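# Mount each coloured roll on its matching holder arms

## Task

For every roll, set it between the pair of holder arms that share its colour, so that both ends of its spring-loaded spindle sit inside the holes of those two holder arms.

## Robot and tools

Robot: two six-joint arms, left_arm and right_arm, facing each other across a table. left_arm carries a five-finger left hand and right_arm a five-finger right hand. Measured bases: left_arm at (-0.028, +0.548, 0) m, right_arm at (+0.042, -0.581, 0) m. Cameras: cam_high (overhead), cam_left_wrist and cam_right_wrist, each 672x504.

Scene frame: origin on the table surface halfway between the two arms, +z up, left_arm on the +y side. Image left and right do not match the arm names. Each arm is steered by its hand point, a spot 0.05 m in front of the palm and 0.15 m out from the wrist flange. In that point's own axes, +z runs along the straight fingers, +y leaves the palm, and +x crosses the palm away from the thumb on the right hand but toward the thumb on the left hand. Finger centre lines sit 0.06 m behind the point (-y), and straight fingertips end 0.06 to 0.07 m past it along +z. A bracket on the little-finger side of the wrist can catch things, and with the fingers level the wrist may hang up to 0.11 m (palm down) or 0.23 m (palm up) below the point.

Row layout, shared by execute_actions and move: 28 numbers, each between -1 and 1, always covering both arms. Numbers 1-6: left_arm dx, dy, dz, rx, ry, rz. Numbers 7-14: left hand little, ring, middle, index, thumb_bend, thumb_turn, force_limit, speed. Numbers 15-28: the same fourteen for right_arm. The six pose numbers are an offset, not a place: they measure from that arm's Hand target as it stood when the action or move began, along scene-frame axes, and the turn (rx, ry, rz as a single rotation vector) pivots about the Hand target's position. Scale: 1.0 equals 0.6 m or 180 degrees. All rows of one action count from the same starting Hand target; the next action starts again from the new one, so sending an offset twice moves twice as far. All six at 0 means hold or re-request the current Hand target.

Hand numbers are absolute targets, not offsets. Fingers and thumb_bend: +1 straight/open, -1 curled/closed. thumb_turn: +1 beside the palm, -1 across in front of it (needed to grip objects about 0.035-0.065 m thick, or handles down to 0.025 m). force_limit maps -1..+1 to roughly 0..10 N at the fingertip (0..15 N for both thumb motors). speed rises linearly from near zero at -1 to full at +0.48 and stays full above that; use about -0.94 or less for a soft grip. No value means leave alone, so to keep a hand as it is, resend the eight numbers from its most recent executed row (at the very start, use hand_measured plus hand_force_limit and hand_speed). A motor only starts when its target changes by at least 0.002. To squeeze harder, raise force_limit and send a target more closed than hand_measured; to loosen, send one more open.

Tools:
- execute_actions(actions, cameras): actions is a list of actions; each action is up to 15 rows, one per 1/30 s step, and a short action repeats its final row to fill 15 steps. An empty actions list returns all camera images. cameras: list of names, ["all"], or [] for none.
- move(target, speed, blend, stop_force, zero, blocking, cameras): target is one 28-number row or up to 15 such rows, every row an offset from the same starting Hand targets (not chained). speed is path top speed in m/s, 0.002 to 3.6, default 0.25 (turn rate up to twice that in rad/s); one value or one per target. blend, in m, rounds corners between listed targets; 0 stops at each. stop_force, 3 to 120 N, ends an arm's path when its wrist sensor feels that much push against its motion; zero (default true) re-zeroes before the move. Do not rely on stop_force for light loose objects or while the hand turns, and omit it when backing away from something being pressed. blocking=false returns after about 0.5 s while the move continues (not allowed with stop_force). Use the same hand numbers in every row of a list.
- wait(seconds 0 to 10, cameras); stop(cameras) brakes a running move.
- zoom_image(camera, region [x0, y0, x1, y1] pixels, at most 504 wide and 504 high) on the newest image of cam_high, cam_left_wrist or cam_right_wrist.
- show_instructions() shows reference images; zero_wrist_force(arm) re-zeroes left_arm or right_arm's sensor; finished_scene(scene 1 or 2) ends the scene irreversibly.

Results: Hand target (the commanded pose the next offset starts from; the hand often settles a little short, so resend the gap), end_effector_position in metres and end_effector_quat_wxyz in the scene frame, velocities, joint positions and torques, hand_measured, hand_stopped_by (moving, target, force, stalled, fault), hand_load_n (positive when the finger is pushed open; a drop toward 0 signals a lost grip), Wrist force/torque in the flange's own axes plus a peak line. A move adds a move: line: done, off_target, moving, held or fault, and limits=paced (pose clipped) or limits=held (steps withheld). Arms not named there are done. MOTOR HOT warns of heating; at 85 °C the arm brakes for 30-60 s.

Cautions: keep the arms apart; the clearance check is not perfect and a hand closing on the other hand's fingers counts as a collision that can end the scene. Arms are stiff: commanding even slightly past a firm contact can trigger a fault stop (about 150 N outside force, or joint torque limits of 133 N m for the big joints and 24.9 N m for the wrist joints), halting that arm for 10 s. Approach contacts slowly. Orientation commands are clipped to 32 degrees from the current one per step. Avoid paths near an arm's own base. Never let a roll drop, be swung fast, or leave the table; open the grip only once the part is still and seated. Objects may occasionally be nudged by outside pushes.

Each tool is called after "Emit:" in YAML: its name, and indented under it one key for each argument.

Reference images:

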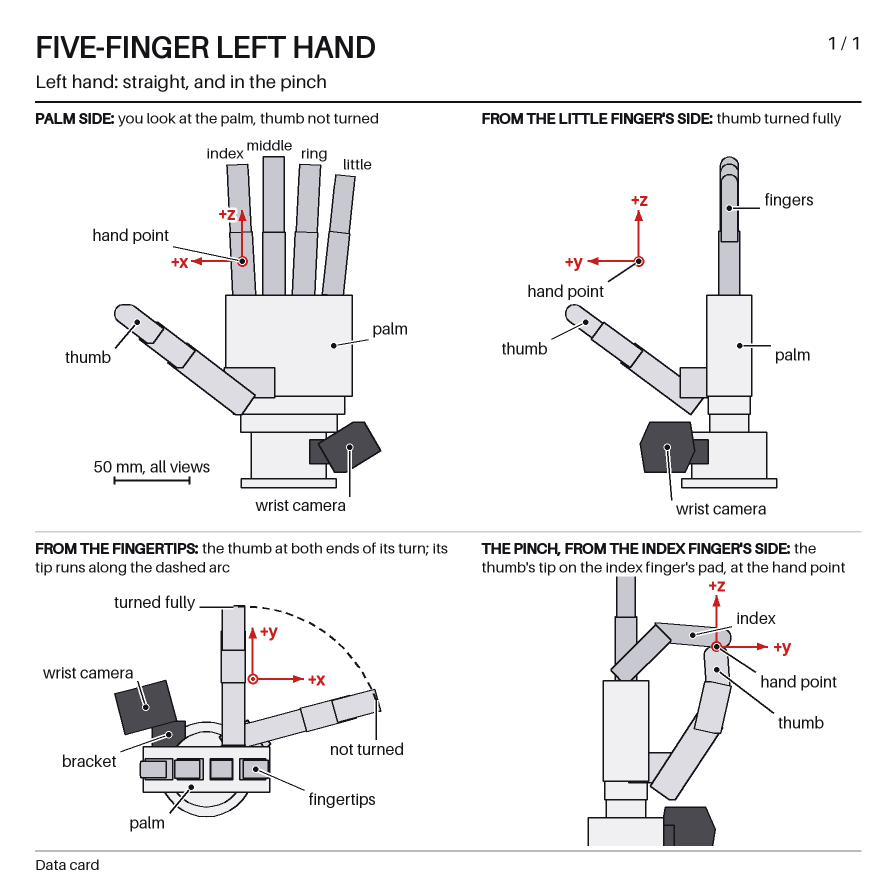

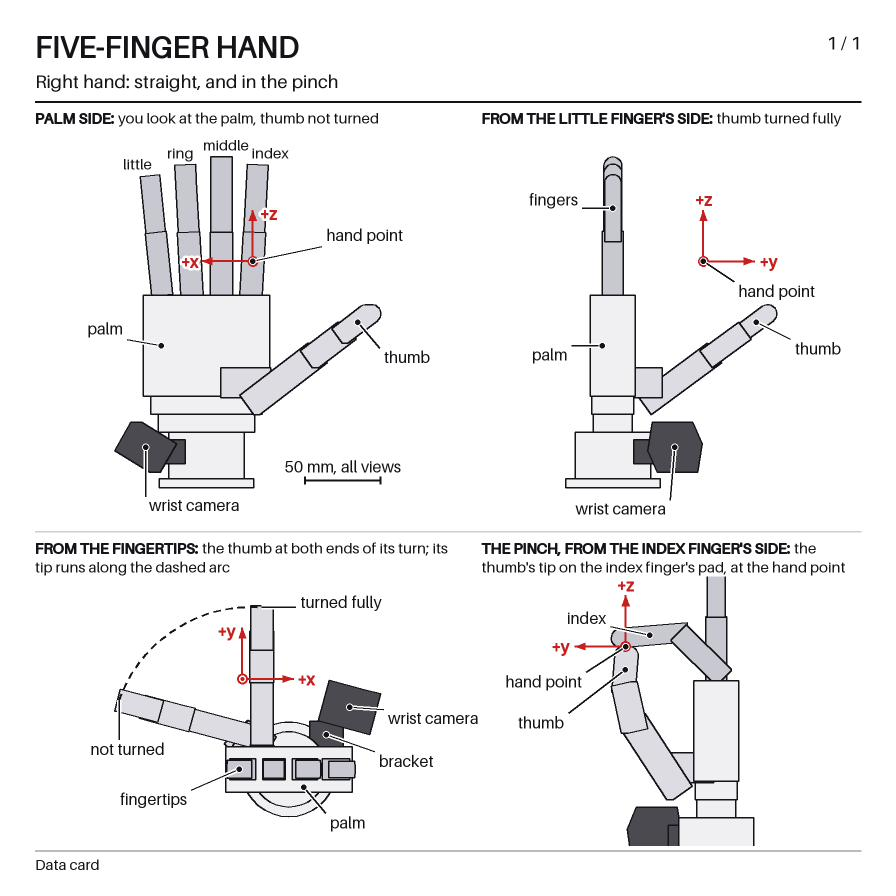

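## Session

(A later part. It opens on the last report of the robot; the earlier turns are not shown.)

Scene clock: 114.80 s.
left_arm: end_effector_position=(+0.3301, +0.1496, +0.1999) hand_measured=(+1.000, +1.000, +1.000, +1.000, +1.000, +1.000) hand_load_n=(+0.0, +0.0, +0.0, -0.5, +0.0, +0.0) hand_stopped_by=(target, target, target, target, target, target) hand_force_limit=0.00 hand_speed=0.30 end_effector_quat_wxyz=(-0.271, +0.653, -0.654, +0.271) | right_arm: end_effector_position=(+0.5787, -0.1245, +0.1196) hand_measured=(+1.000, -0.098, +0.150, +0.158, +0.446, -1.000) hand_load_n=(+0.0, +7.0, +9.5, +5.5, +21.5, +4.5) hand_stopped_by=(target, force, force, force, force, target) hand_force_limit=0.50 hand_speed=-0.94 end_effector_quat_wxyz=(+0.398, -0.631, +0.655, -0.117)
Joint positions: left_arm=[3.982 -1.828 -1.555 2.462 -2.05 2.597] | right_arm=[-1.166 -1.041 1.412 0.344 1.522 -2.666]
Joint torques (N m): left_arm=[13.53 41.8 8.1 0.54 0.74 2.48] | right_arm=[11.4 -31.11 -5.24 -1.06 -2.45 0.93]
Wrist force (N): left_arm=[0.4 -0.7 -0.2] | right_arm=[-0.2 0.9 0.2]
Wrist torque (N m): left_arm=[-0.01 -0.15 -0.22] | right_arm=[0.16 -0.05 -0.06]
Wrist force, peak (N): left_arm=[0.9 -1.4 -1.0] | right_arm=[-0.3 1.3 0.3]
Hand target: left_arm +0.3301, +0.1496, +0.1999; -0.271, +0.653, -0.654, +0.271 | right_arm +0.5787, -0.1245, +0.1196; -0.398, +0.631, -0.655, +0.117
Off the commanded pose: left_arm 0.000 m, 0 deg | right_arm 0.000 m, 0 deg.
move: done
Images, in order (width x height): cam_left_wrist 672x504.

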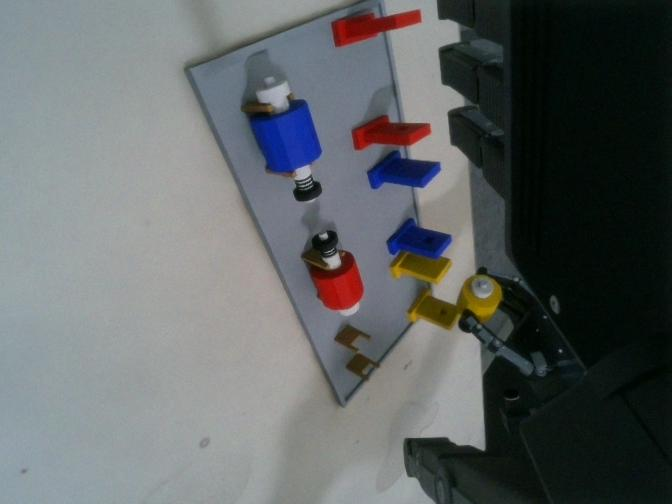

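Emit:
move:
  target: [0,-0.2,0,0,0,0,1,1,1,1,1,1,0,0.3,0.0183,0.0027,-0.059,0.02206,0.0027,0,1,-0.65,-0.55,-0.55,-0.4,-1,0.5,-0.94]
  speed: 0.1
  stop_force: 6
  cameras: ["all"]

Emit:
zoom_image:
  camera: "cam_left_wrist"
  region: [380, 160, 540, 320]

Emit:
zoom_image:
  camera: "cam_high"
  region: [170, 310, 300, 420]

Scene clock: 119.57 s.
left_arm: end_effector_position=(+0.3301, +0.0296, +0.1999) hand_measured=(+1.000, +1.000, +1.000, +1.000, +1.000, +1.000) hand_load_n=(+0.0, +0.0, +0.0, +0.0, -0.5, +0.0) hand_stopped_by=(target, target, target, target, target, target) hand_force_limit=0.00 hand_speed=0.30 end_effector_quat_wxyz=(-0.271, +0.653, -0.654, +0.271) | right_arm: end_effector_position=(+0.5897, -0.1229, +0.0842) hand_measured=(+1.000, -0.100, +0.150, +0.158, +0.446, -1.000) hand_load_n=(+0.0, +0.0, +2.5, +7.0, +11.0, -2.0) hand_stopped_by=(target, force, force, force, force, target) hand_force_limit=0.50 hand_speed=-0.94 end_effector_quat_wxyz=(+0.417, -0.617, +0.661, -0.092)
Joint positions: left_arm=[3.802 -2.104 -1.181 2.277 -2.152 2.425] | right_arm=[-1.196 -0.997 1.459 0.232 1.456 -2.634]
Joint torques (N m): left_arm=[-13.23 29.69 31.61 -3.14 -2.31 -2.47] | right_arm=[-9.11 -30.56 -4.54 -1.14 -2.48 1.52]
Wrist force (N): left_arm=[0.5 -1.2 -0.1] | right_arm=[-0.3 0.5 -0.6]
Wrist torque (N m): left_arm=[-0.16 -0.22 -0.01] | right_arm=[0.16 -0.03 -0.23]
Wrist force, peak (N): left_arm=[0.9 -1.2 -0.5] | right_arm=[-1.0 0.5 -0.7]
Hand target: left_arm +0.3301, +0.0296, +0.1999; -0.271, +0.653, -0.654, +0.271 | right_arm +0.5897, -0.1229, +0.0842; -0.417, +0.617, -0.661, +0.092
Off the commanded pose: left_arm 0.000 m, 0 deg | right_arm 0.000 m, 0 deg.
move: done

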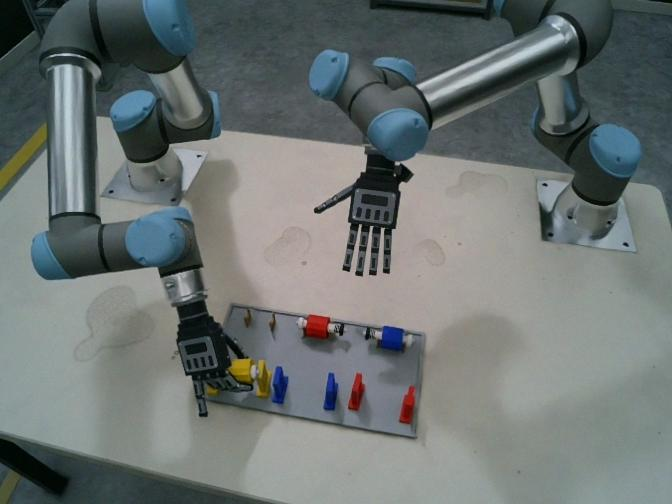

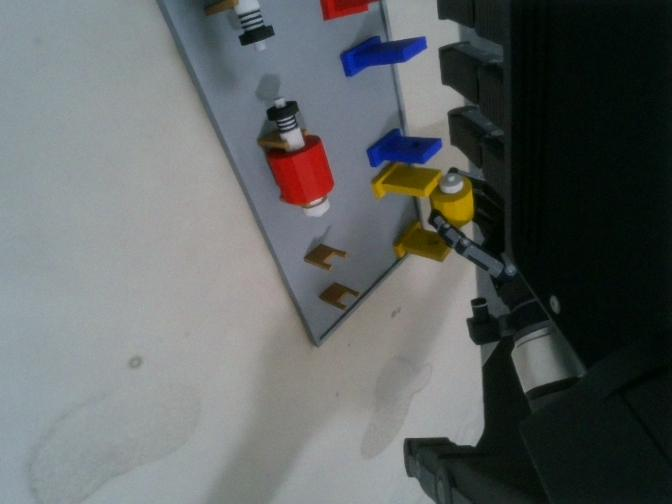

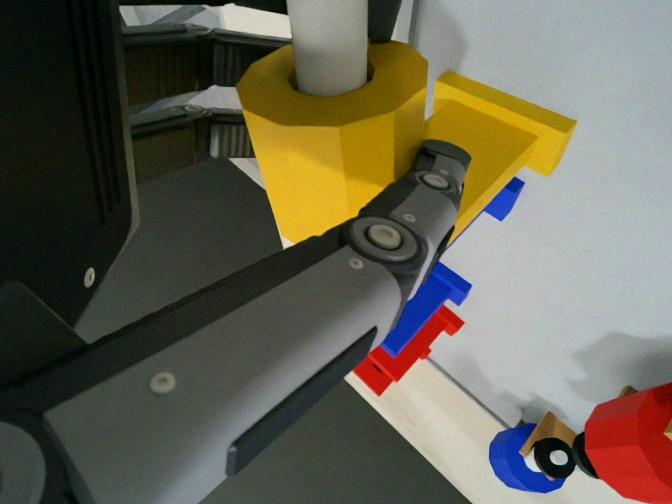

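Scaled by 3.150 from the camera's 672x504 image, which has a finer 960x720 frame.

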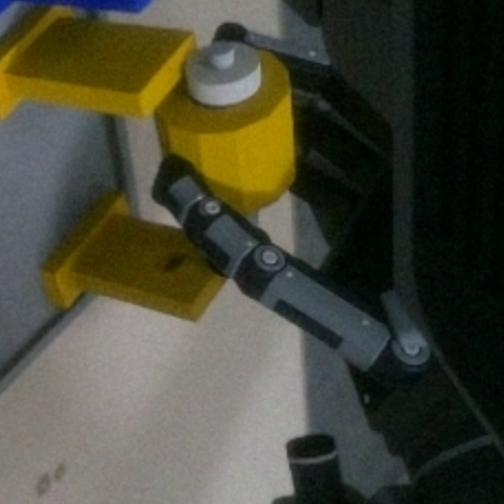

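Scaled by 3.877 from the camera's 672x504 image, which has a finer 960x720 frame.

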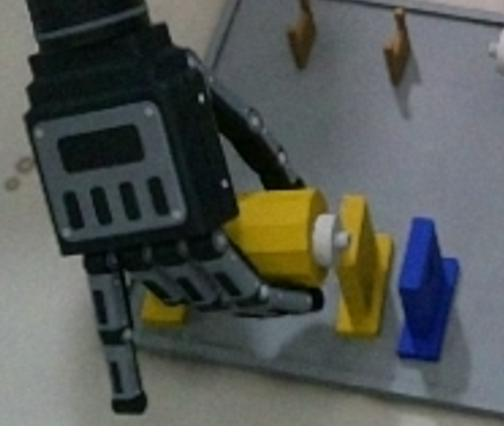

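Emit:
move:
  target: [0,0,0,0,0,0,1,1,1,1,1,1,0,0.3,-0.05,0.05,0.1333,0,0,0,1,-0.65,-0.55,-0.55,-0.4,-1,0.5,-0.94]
  speed: 0.08
  cameras: ["all"]

Emit:
zoom_image:
  camera: "cam_right_wrist"
  region: [150, 0, 500, 260]

Emit:
zoom_image:
  camera: "cam_left_wrist"
  region: [380, 120, 540, 280]

Emit:
zoom_image:
  camera: "cam_high"
  region: [150, 280, 280, 400]

Scene clock: 128.23 s.
left_arm: end_effector_position=(+0.3301, +0.0296, +0.1999) hand_measured=(+1.000, +1.000, +1.000, +1.000, +1.000, +1.000) hand_load_n=(+0.0, +0.0, +0.0, -0.5, +0.0, +0.0) hand_stopped_by=(target, target, target, target, target, target) hand_force_limit=0.00 hand_speed=0.30 end_effector_quat_wxyz=(-0.271, +0.653, -0.654, +0.271) | right_arm: end_effector_position=(+0.5597, -0.0929, +0.1641) hand_measured=(+1.000, -0.100, +0.150, +0.158, +0.446, -1.000) hand_load_n=(+0.0, +0.0, +2.0, +5.5, +8.0, -1.0) hand_stopped_by=(target, force, force, force, force, target) hand_force_limit=0.50 hand_speed=-0.94 end_effector_quat_wxyz=(+0.417, -0.617, +0.661, -0.092)
Joint positions: left_arm=[3.802 -2.104 -1.181 2.277 -2.152 2.425] | right_arm=[-1.119 -1.078 1.369 0.399 1.515 -2.585]
Joint torques (N m): left_arm=[-12.76 28.81 32.28 -3.12 -2.23 -2.53] | right_arm=[11.26 -44.45 -34.28 1.63 2.4 1.85]
Wrist force (N): left_arm=[0.7 -1.1 -0.1] | right_arm=[0.1 1.1 0.4]
Wrist torque (N m): left_arm=[-0.13 -0.23 -0.01] | right_arm=[0.16 -0.11 -0.16]
Wrist force, peak (N): left_arm=[0.6 -1.4 -0.2] | right_arm=[1.4 0.8 0.5]
Hand target: left_arm +0.3301, +0.0296, +0.1999; -0.271, +0.653, -0.654, +0.271 | right_arm +0.5597, -0.0929, +0.1642; -0.417, +0.617, -0.661, +0.092
Off the commanded pose: left_arm 0.000 m, 0 deg | right_arm 0.000 m, 0 deg.
move: done

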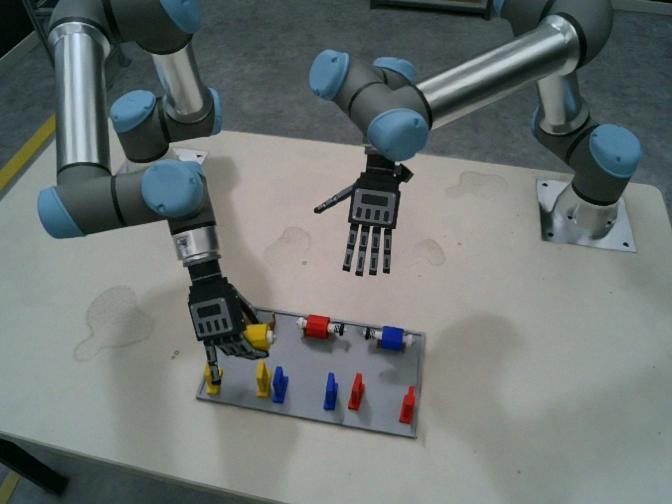

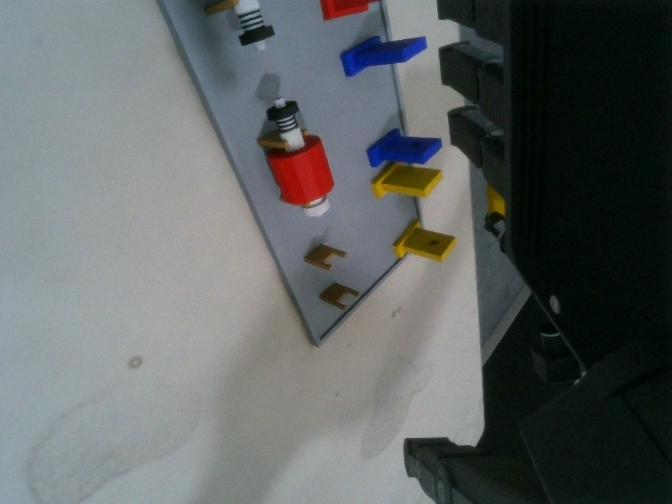

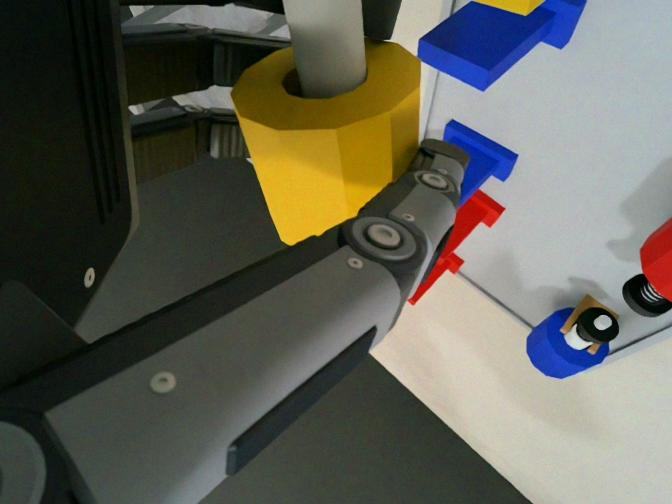

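Scaled by 1.440 from the camera's 672x504 image, which has a finer 960x720 frame.

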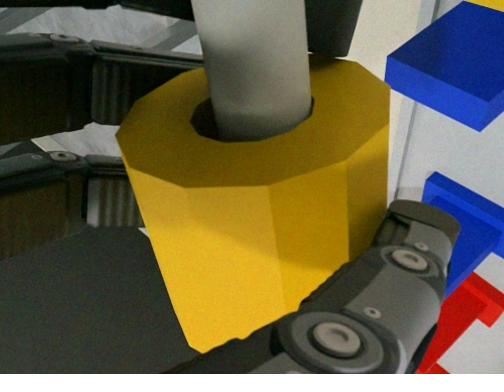

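Scaled by 3.150 from the camera's 672x504 image, which has a finer 960x720 frame.

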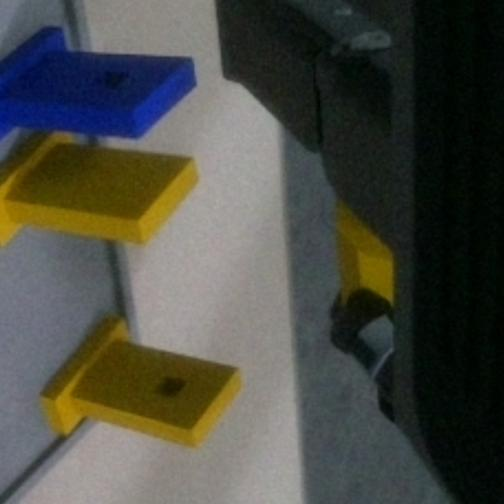

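Scaled by 3.877 from the camera's 672x504 image, which has a finer 960x720 frame.

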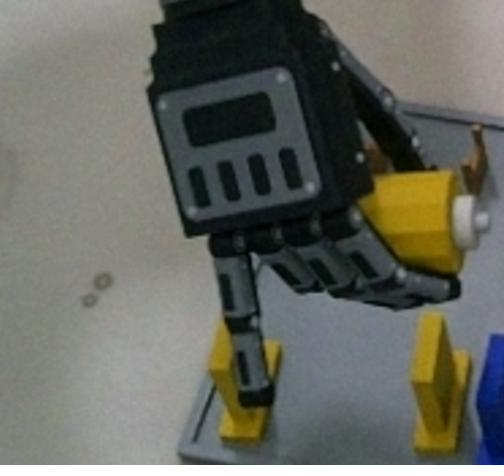

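Emit:
move:
  target: [0,0,0,0,0,0,1,1,1,1,1,1,0,0.3,0,0,0,0,0,0,1,1,-0.55,-0.55,-0.4,-1,0.2,-0.7]
  speed: 0.08

Emit:
move:
  target: [0,0,0,0,0,0,1,1,1,1,1,1,0,0.3,0,0,0,0,0,0,1,1,-0.7,-0.55,-0.4,-1,0.4,-0.94]
  speed: 0.08
  cameras: ["cam_right_wrist"]

Scene clock: 130.23 s.
left_arm: end_effector_position=(+0.3301, +0.0296, +0.1999) hand_measured=(+1.000, +1.000, +1.000, +1.000, +1.000, +1.000) hand_load_n=(+0.0, +0.0, +0.0, -0.5, +0.0, -0.5) hand_stopped_by=(target, target, target, target, target, target) hand_force_limit=0.00 hand_speed=0.30 end_effector_quat_wxyz=(-0.271, +0.653, -0.654, +0.271) | right_arm: end_effector_position=(+0.5597, -0.0929, +0.1642) hand_measured=(+1.000, +1.000, +0.150, +0.158, +0.446, -1.000) hand_load_n=(+0.0, +0.0, +2.0, +5.5, +8.0, -1.5) hand_stopped_by=(target, target, force, force, force, target) hand_force_limit=0.20 hand_speed=-0.70 end_effector_quat_wxyz=(+0.417, -0.617, +0.661, -0.092)
Joint positions: left_arm=[3.802 -2.104 -1.181 2.277 -2.152 2.425] | right_arm=[-1.119 -1.078 1.368 0.4 1.515 -2.585]
Joint torques (N m): left_arm=[-13.86 30.57 31.76 -3.23 -2.4 -2.59] | right_arm=[11.2 -44.07 -34.08 1.49 2.23 1.59]
Wrist force (N): left_arm=[0.5 -1.1 -0.4] | right_arm=[0.0 0.9 0.4]
Wrist torque (N m): left_arm=[-0.13 -0.21 -0.02] | right_arm=[0.13 -0.10 -0.17]
Wrist force, peak (N): left_arm=[0.6 -1.3 -0.2] | right_arm=[-0.2 1.4 0.3]
Hand target: left_arm +0.3301, +0.0296, +0.1999; -0.271, +0.653, -0.654, +0.271 | right_arm +0.5597, -0.0929, +0.1642; -0.417, +0.617, -0.661, +0.092
Off the commanded pose: left_arm 0.000 m, 0 deg | right_arm 0.000 m, 0 deg.
move: done

Scene clock: 130.73 s.
left_arm: end_effector_position=(+0.3301, +0.0296, +0.1999) hand_measured=(+1.000, +1.000, +1.000, +1.000, +1.000, +1.000) hand_load_n=(+0.0, +0.0, +0.0, +0.0, -0.5, -0.5) hand_stopped_by=(target, target, target, target, target, target) hand_force_limit=0.00 hand_speed=0.30 end_effector_quat_wxyz=(-0.271, +0.653, -0.654, +0.271) | right_arm: end_effector_position=(+0.5597, -0.0929, +0.1642) hand_measured=(+1.000, +1.000, +0.130, +0.156, +0.446, -1.000) hand_load_n=(+0.0, +0.0, +7.5, +2.5, +11.5, +0.0) hand_stopped_by=(target, target, force, force, force, target) hand_force_limit=0.40 hand_speed=-0.94 end_effector_quat_wxyz=(+0.417, -0.617, +0.661, -0.092)
Joint positions: left_arm=[3.802 -2.104 -1.181 2.277 -2.152 2.425] | right_arm=[-1.119 -1.078 1.368 0.4 1.515 -2.585]
Joint torques (N m): left_arm=[-13.66 29.78 31.42 -3.12 -2.13 -2.38] | right_arm=[11.18 -45.36 -33.52 1.59 2.1 1.71]
Wrist force (N): left_arm=[0.4 -1.1 -0.1] | right_arm=[0.1 0.9 0.3]
Wrist torque (N m): left_arm=[-0.13 -0.19 -0.03] | right_arm=[0.14 -0.12 -0.16]
Wrist force, peak (N): left_arm=[0.6 -1.3 -0.2] | right_arm=[0.2 1.2 0.5]
Hand target: left_arm +0.3301, +0.0296, +0.1999; -0.271, +0.653, -0.654, +0.271 | right_arm +0.5597, -0.0929, +0.1642; -0.417, +0.617, -0.661, +0.092
Off the commanded pose: left_arm 0.000 m, 0 deg | right_arm 0.000 m, 0 deg.
move: done
Images, in order (width x height): cam_right_wrist 672x504.

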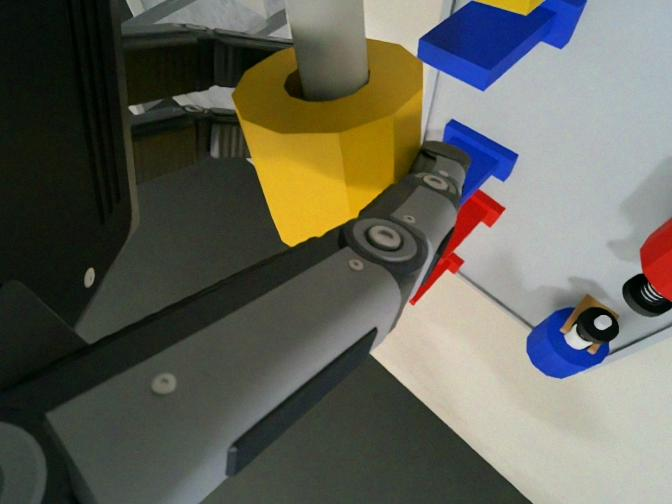

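Emit:
move:
  target: [0,0.0667,0.0333,0,0,0,1,1,1,1,1,1,0,0.3,-0.1945,-0.0718,-0.0818,-0.0669,-0.0041,-0.0389,1,1,-0.7,-0.55,-0.4,-1,0.4,-0.94]
  speed: 0.12
  cameras: ["all"]

Emit:
zoom_image:
  camera: "cam_left_wrist"
  region: [260, 160, 500, 380]

Emit:
zoom_image:
  camera: "cam_high"
  region: [190, 250, 310, 350]

Scene clock: 133.57 s.
left_arm: end_effector_position=(+0.3301, +0.0696, +0.2199) hand_measured=(+1.000, +1.000, +1.000, +1.000, +1.000, +1.000) hand_load_n=(-0.5, +0.0, +0.0, +0.0, +0.0, +0.0) hand_stopped_by=(target, target, target, target, target, target) hand_force_limit=0.00 hand_speed=0.30 end_effector_quat_wxyz=(-0.271, +0.653, -0.654, +0.271) | right_arm: end_effector_position=(+0.4430, -0.1359, +0.1151) hand_measured=(+1.000, +1.000, +0.130, +0.156, +0.446, -1.000) hand_load_n=(+0.0, +0.0, +7.5, +2.5, +11.5, +0.5) hand_stopped_by=(target, target, force, force, force, target) hand_force_limit=0.40 hand_speed=-0.94 end_effector_quat_wxyz=(+0.348, -0.616, +0.681, -0.190)
Joint positions: left_arm=[3.854 -2 -1.28 2.3 -2.124 2.477] | right_arm=[-0.947 -1.216 1.666 0.347 1.857 -2.524]
Joint torques (N m): left_arm=[13.72 48.09 8.4 0.34 0.74 2.44] | right_arm=[11.29 -39.62 -5.52 -0.96 2.52 1.29]
Wrist force (N): left_arm=[0.6 -0.8 -0.1] | right_arm=[-0.2 0.8 0.5]
Wrist torque (N m): left_arm=[-0.11 -0.17 -0.15] | right_arm=[0.06 -0.03 -0.23]
Wrist force, peak (N): left_arm=[0.5 -1.4 -0.2] | right_arm=[-0.1 1.9 -0.3]
Hand target: left_arm +0.3301, +0.0696, +0.2199; -0.271, +0.653, -0.654, +0.271 | right_arm +0.4430, -0.1359, +0.1151; +0.348, -0.616, +0.681, -0.190
Off the commanded pose: left_arm 0.000 m, 0 deg | right_arm 0.000 m, 0 deg.
move: done

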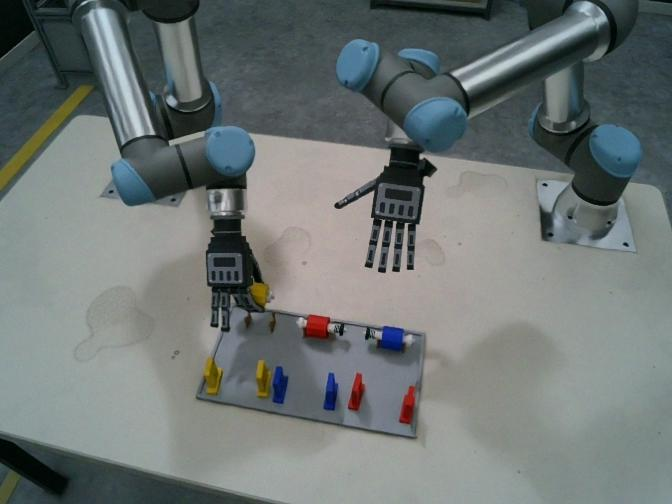

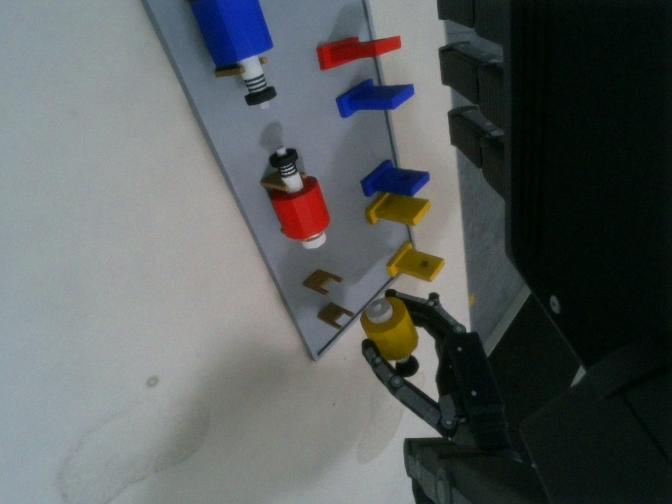

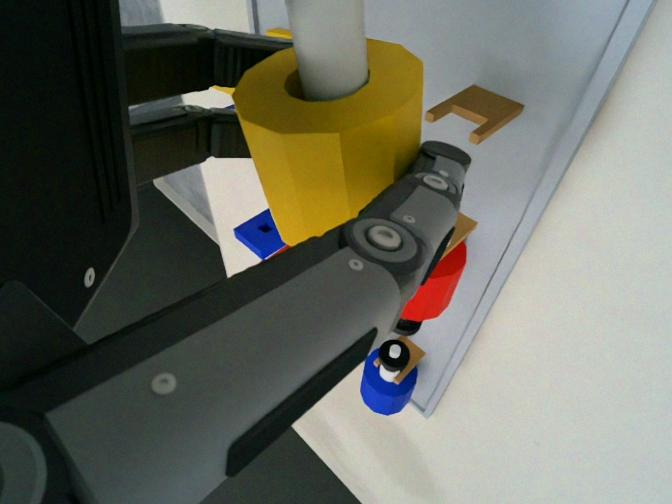

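Scaled by 2.100 from the camera's 672x504 image, which has a finer 960x720 frame.

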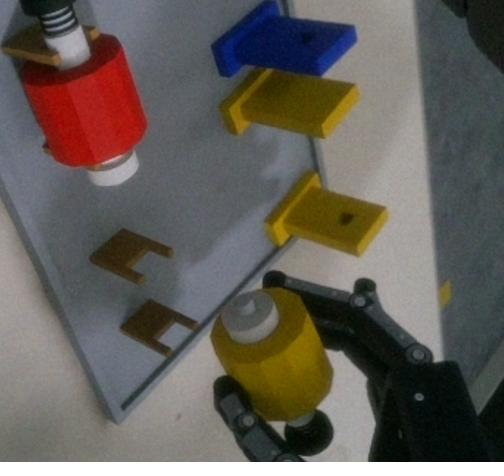

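Scaled by 4.200 from the camera's 672x504 image, which has a finer 960x720 frame.

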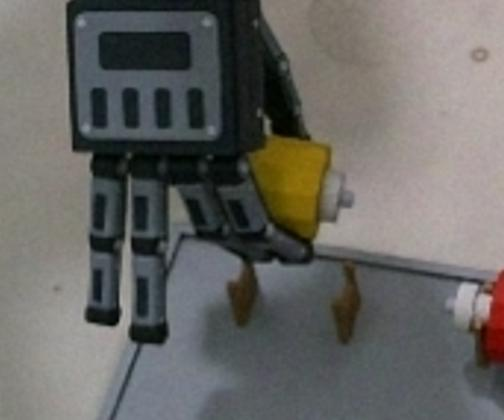

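Emit:
move:
  target: [0,0,0,0,0,0,1,1,1,1,1,1,0,0.3,0,-0.0067,-0.075,0.025,0,-0.018,1,1,-0.7,-0.55,-0.4,-1,0.4,-0.94]
  speed: 0.08
  stop_force: 4
  cameras: ["all"]

Emit:
zoom_image:
  camera: "cam_left_wrist"
  region: [280, 230, 440, 390]

Emit:
zoom_image:
  camera: "cam_high"
  region: [210, 270, 310, 350]

Emit:
zoom_image:
  camera: "cam_right_wrist"
  region: [220, 0, 560, 260]

Scene clock: 136.40 s.
left_arm: end_effector_position=(+0.3301, +0.0696, +0.2199) hand_measured=(+1.000, +1.000, +1.000, +1.000, +1.000, +1.000) hand_load_n=(+0.0, +0.0, +0.0, +0.0, +0.0, +0.0) hand_stopped_by=(target, target, target, target, target, target) hand_force_limit=0.00 hand_speed=0.30 end_effector_quat_wxyz=(-0.271, +0.653, -0.654, +0.271) | right_arm: end_effector_position=(+0.4430, -0.1400, +0.0701) hand_measured=(+1.000, +1.000, +0.130, +0.156, +0.446, -1.000) hand_load_n=(+0.0, +0.0, +7.5, +3.0, +11.5, +0.5) hand_stopped_by=(target, target, force, force, force, target) hand_force_limit=0.40 hand_speed=-0.94 end_effector_quat_wxyz=(+0.366, -0.582, +0.705, -0.173)
Joint positions: left_arm=[3.854 -2 -1.28 2.3 -2.124 2.477] | right_arm=[-0.963 -1.188 1.772 0.187 1.841 -2.447]
Joint torques (N m): left_arm=[13.17 48.35 7.5 0.29 0.62 2.35] | right_arm=[-8.92 -22.57 -2.26 -1.07 -1.94 1.28]
Wrist force (N): left_arm=[0.5 -0.6 -0.1] | right_arm=[-0.1 0.8 0.5]
Wrist torque (N m): left_arm=[-0.08 -0.17 -0.16] | right_arm=[0.06 -0.02 -0.22]
Wrist force, peak (N): left_arm=[0.8 -1.0 -0.3] | right_arm=[0.2 1.6 0.6]
Hand target: left_arm +0.3301, +0.0696, +0.2199; -0.271, +0.653, -0.654, +0.271 | right_arm +0.4430, -0.1400, +0.0701; +0.366, -0.582, +0.705, -0.173
Off the commanded pose: left_arm 0.000 m, 0 deg | right_arm 0.000 m, 0 deg.
move: done

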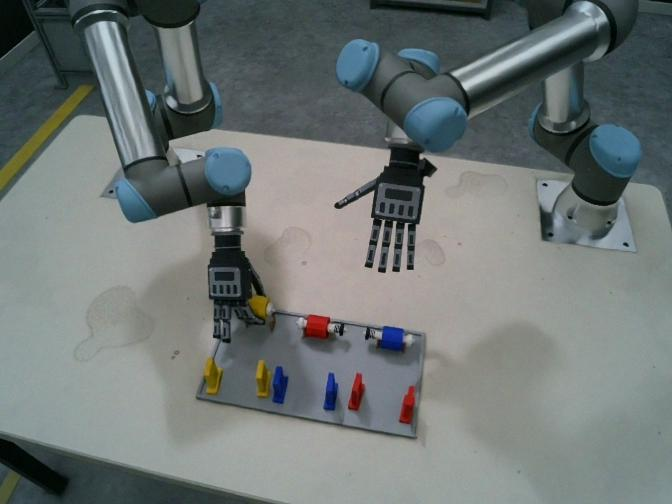

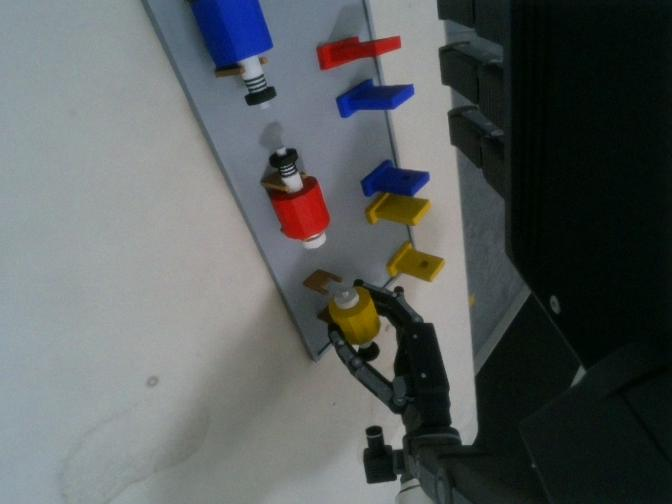

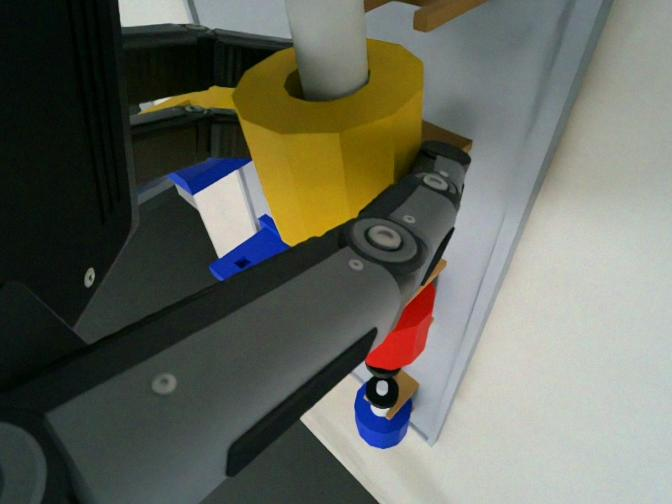

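Scaled by 3.150 from the camera's 672x504 image, which has a finer 960x720 frame.

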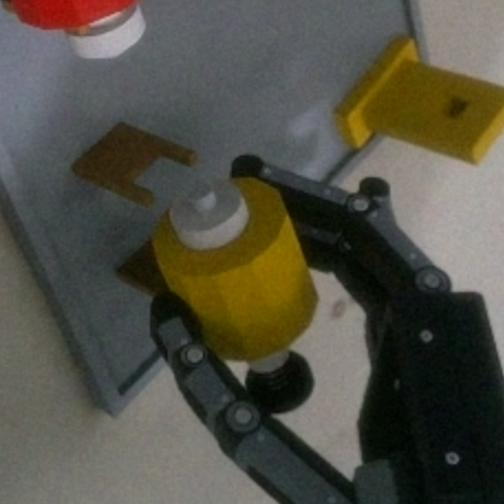

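Scaled by 5.040 from the camera's 672x504 image, which has a finer 960x720 frame.

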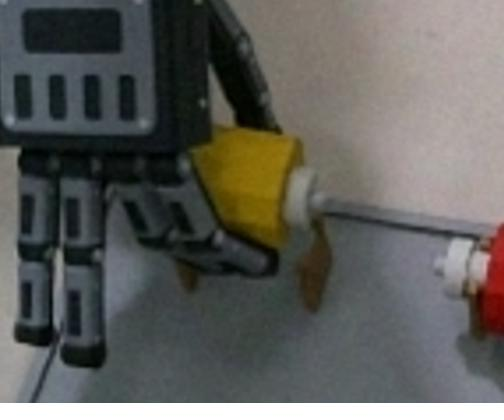

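Scaled by 1.482 from the camera's 672x504 image, which has a finer 960x720 frame.

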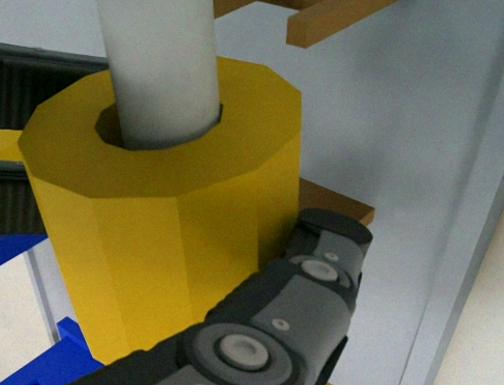

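Emit:
execute_actions:
  actions: []

Scene clock: 138.70 s.
left_arm: end_effector_position=(+0.3301, +0.0696, +0.2199) hand_measured=(+1.000, +1.000, +1.000, +1.000, +1.000, +1.000) hand_load_n=(+0.0, +0.0, +0.0, +0.0, +0.0, +0.0) hand_stopped_by=(target, target, target, target, target, target) hand_force_limit=0.00 hand_speed=0.30 end_effector_quat_wxyz=(-0.271, +0.653, -0.654, +0.271) | right_arm: end_effector_position=(+0.4430, -0.1400, +0.0701) hand_measured=(+1.000, +1.000, +0.130, +0.156, +0.446, -1.000) hand_load_n=(+0.0, +0.0, +7.5, +3.0, +11.5, +0.5) hand_stopped_by=(target, target, force, force, force, target) hand_force_limit=0.40 hand_speed=-0.94 end_effector_quat_wxyz=(+0.366, -0.582, +0.705, -0.173)
Joint positions: left_arm=[3.854 -2 -1.28 2.3 -2.124 2.477] | right_arm=[-0.963 -1.188 1.772 0.187 1.841 -2.447]
Joint velocities: within noise
Joint torques (N m): left_arm=[13.35 49.48 8.12 0.32 0.5 2.38] | right_arm=[-7.66 -22.53 -3.04 -0.66 -1.92 1.65]
Wrist force (N): left_arm=[0.7 -0.9 0.1] | right_arm=[0.0 1.1 0.6]
Wrist torque (N m): left_arm=[-0.14 -0.19 -0.14] | right_arm=[0.09 -0.04 -0.21]
Wrist force, peak (N): left_arm=[0.7 -0.9 0.1] | right_arm=[0.1 1.2 0.9]
Hand target: left_arm +0.3301, +0.0696, +0.2199; -0.271, +0.653, -0.654, +0.271 | right_arm +0.4430, -0.1400, +0.0701; +0.366, -0.582, +0.705, -0.173
Off the commanded pose: left_arm 0.000 m, 0 deg | right_arm 0.000 m, 0 deg.

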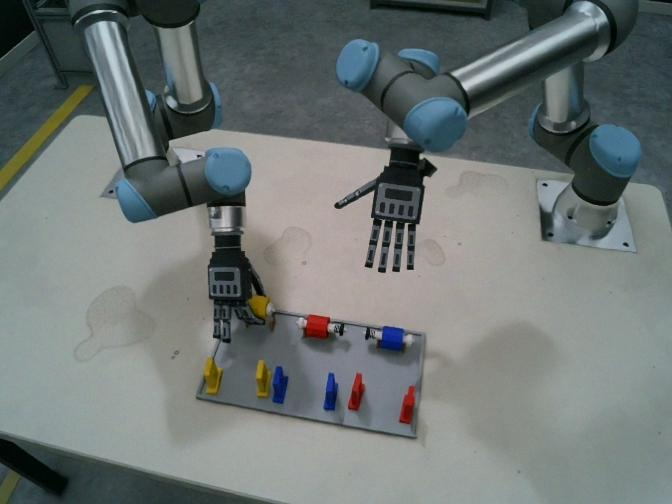

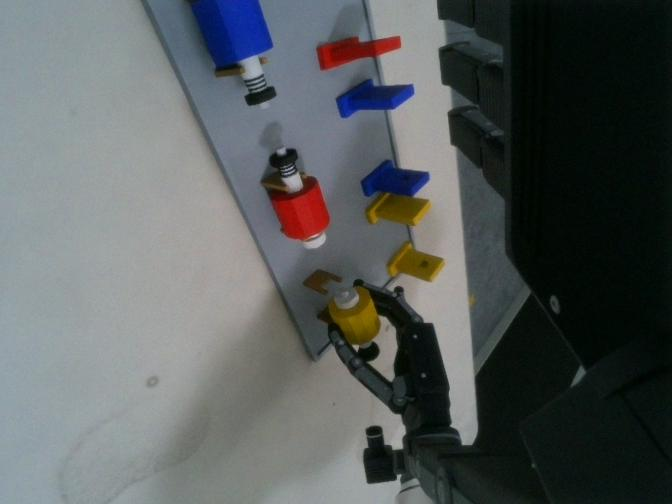

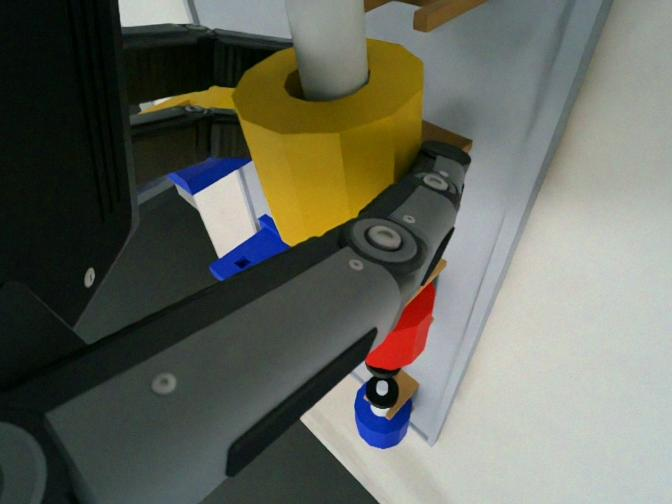

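Emit:
zoom_image:
  camera: "cam_left_wrist"
  region: [260, 220, 460, 380]

Emit:
zoom_image:
  camera: "cam_right_wrist"
  region: [180, 0, 672, 460]

Emit:
zoom_image:
  camera: "cam_high"
  region: [180, 240, 440, 450]

Scaled by 2.520 from the camera's 672x504 image, which has a finer 960x720 frame.

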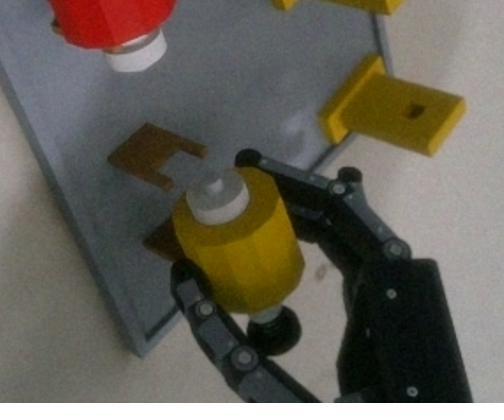

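Scaled by 1.024 from the camera's 672x504 image, which has a finer 960x720 frame.

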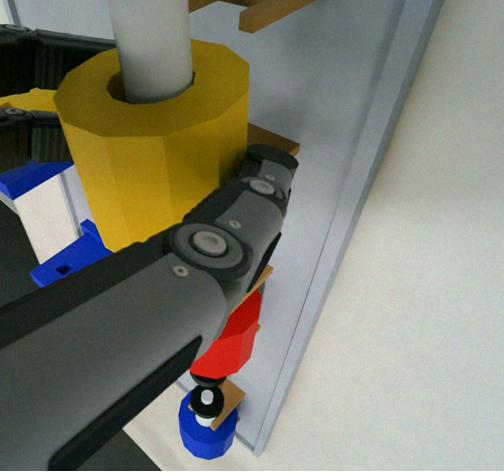

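Scaled by 1.938 from the camera's 672x504 image, which has a finer 960x720 frame.

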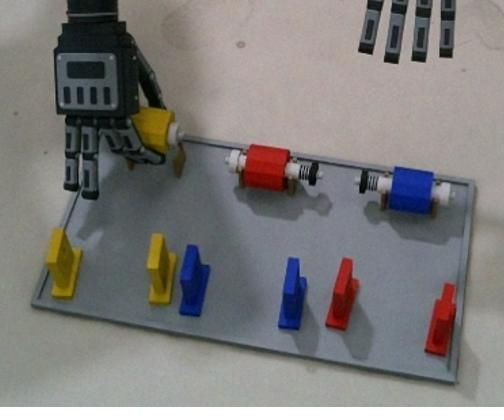

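Emit:
move:
  target:
    - [0,0,0,0,0,0,1,1,1,1,1,1,0,0.3,0,0,0.0667,0,0,0,1,1,-0.7,-0.55,-0.4,-1,0.4,-0.94]
    - [0,0,0,0,0,0,1,1,1,1,1,1,0,0.3,-0.2217,-0.05,0.05,0,-0.0833,0,1,1,-0.7,-0.55,-0.4,-1,0.4,-0.94]
  speed: 0.12
  blend: [0.015,0]
  cameras: ["all"]

Scene clock: 145.53 s.
left_arm: end_effector_position=(+0.3301, +0.0696, +0.2199) hand_measured=(+1.000, +1.000, +1.000, +1.000, +1.000, +1.000) hand_load_n=(+0.0, +0.0, +0.0, +0.0, +0.0, -0.5) hand_stopped_by=(target, target, target, target, target, target) hand_force_limit=0.00 hand_speed=0.30 end_effector_quat_wxyz=(-0.271, +0.653, -0.654, +0.271) | right_arm: end_effector_position=(+0.3100, -0.1699, +0.1001) hand_measured=(+1.000, +1.000, +0.130, +0.156, +0.446, -1.000) hand_load_n=(+0.0, +0.0, +7.5, +3.0, +12.0, +0.5) hand_stopped_by=(target, target, force, force, force, target) hand_force_limit=0.40 hand_speed=-0.94 end_effector_quat_wxyz=(+0.455, -0.555, +0.651, -0.247)
Joint positions: left_arm=[3.854 -2 -1.28 2.3 -2.124 2.477] | right_arm=[-0.678 -1.446 2.123 -0.079 2.175 -2.404]
Joint torques (N m): left_arm=[13.56 48.52 7.57 0.32 0.41 2.4] | right_arm=[10.93 -27.32 0.77 -1.04 3.09 1.62]
Wrist force (N): left_arm=[0.6 -0.8 -0.1] | right_arm=[-0.4 1.0 0.0]
Wrist torque (N m): left_arm=[-0.10 -0.18 -0.16] | right_arm=[0.14 0.02 -0.28]
Wrist force, peak (N): left_arm=[0.8 -1.0 0.1] | right_arm=[0.5 2.0 1.1]
Hand target: left_arm +0.3301, +0.0696, +0.2199; -0.271, +0.653, -0.654, +0.271 | right_arm +0.3099, -0.1700, +0.1001; +0.455, -0.555, +0.651, -0.247
Off the commanded pose: left_arm 0.000 m, 0 deg | right_arm 0.000 m, 0 deg.
move: done

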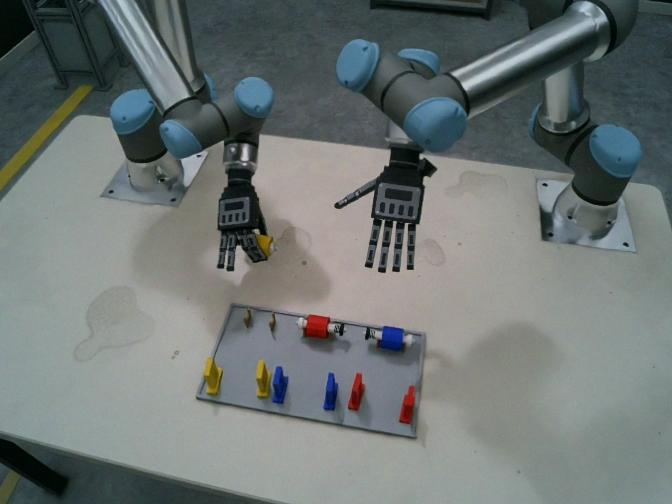

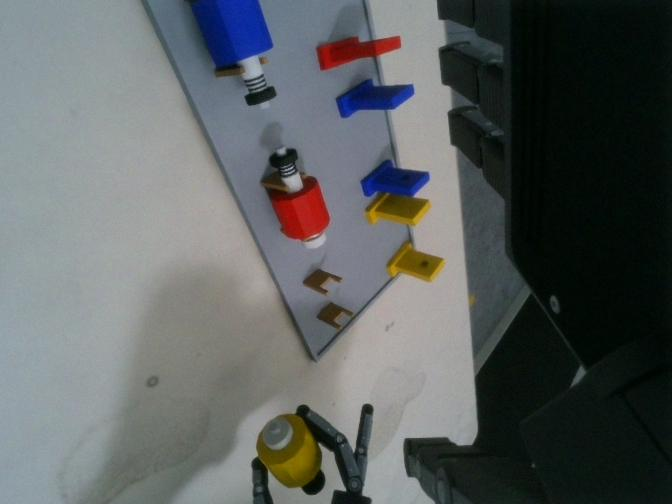

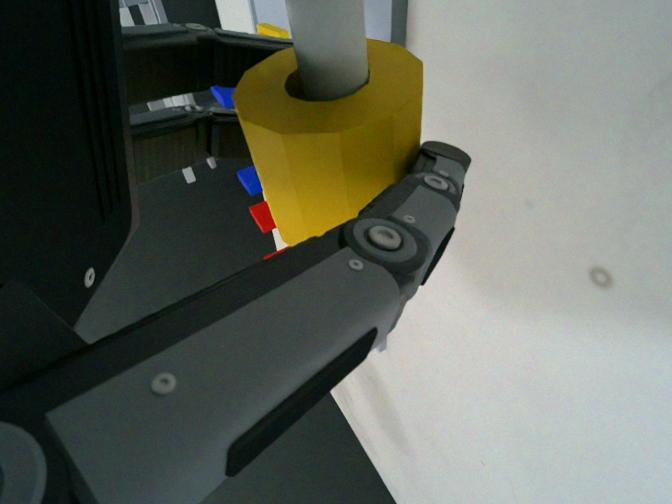

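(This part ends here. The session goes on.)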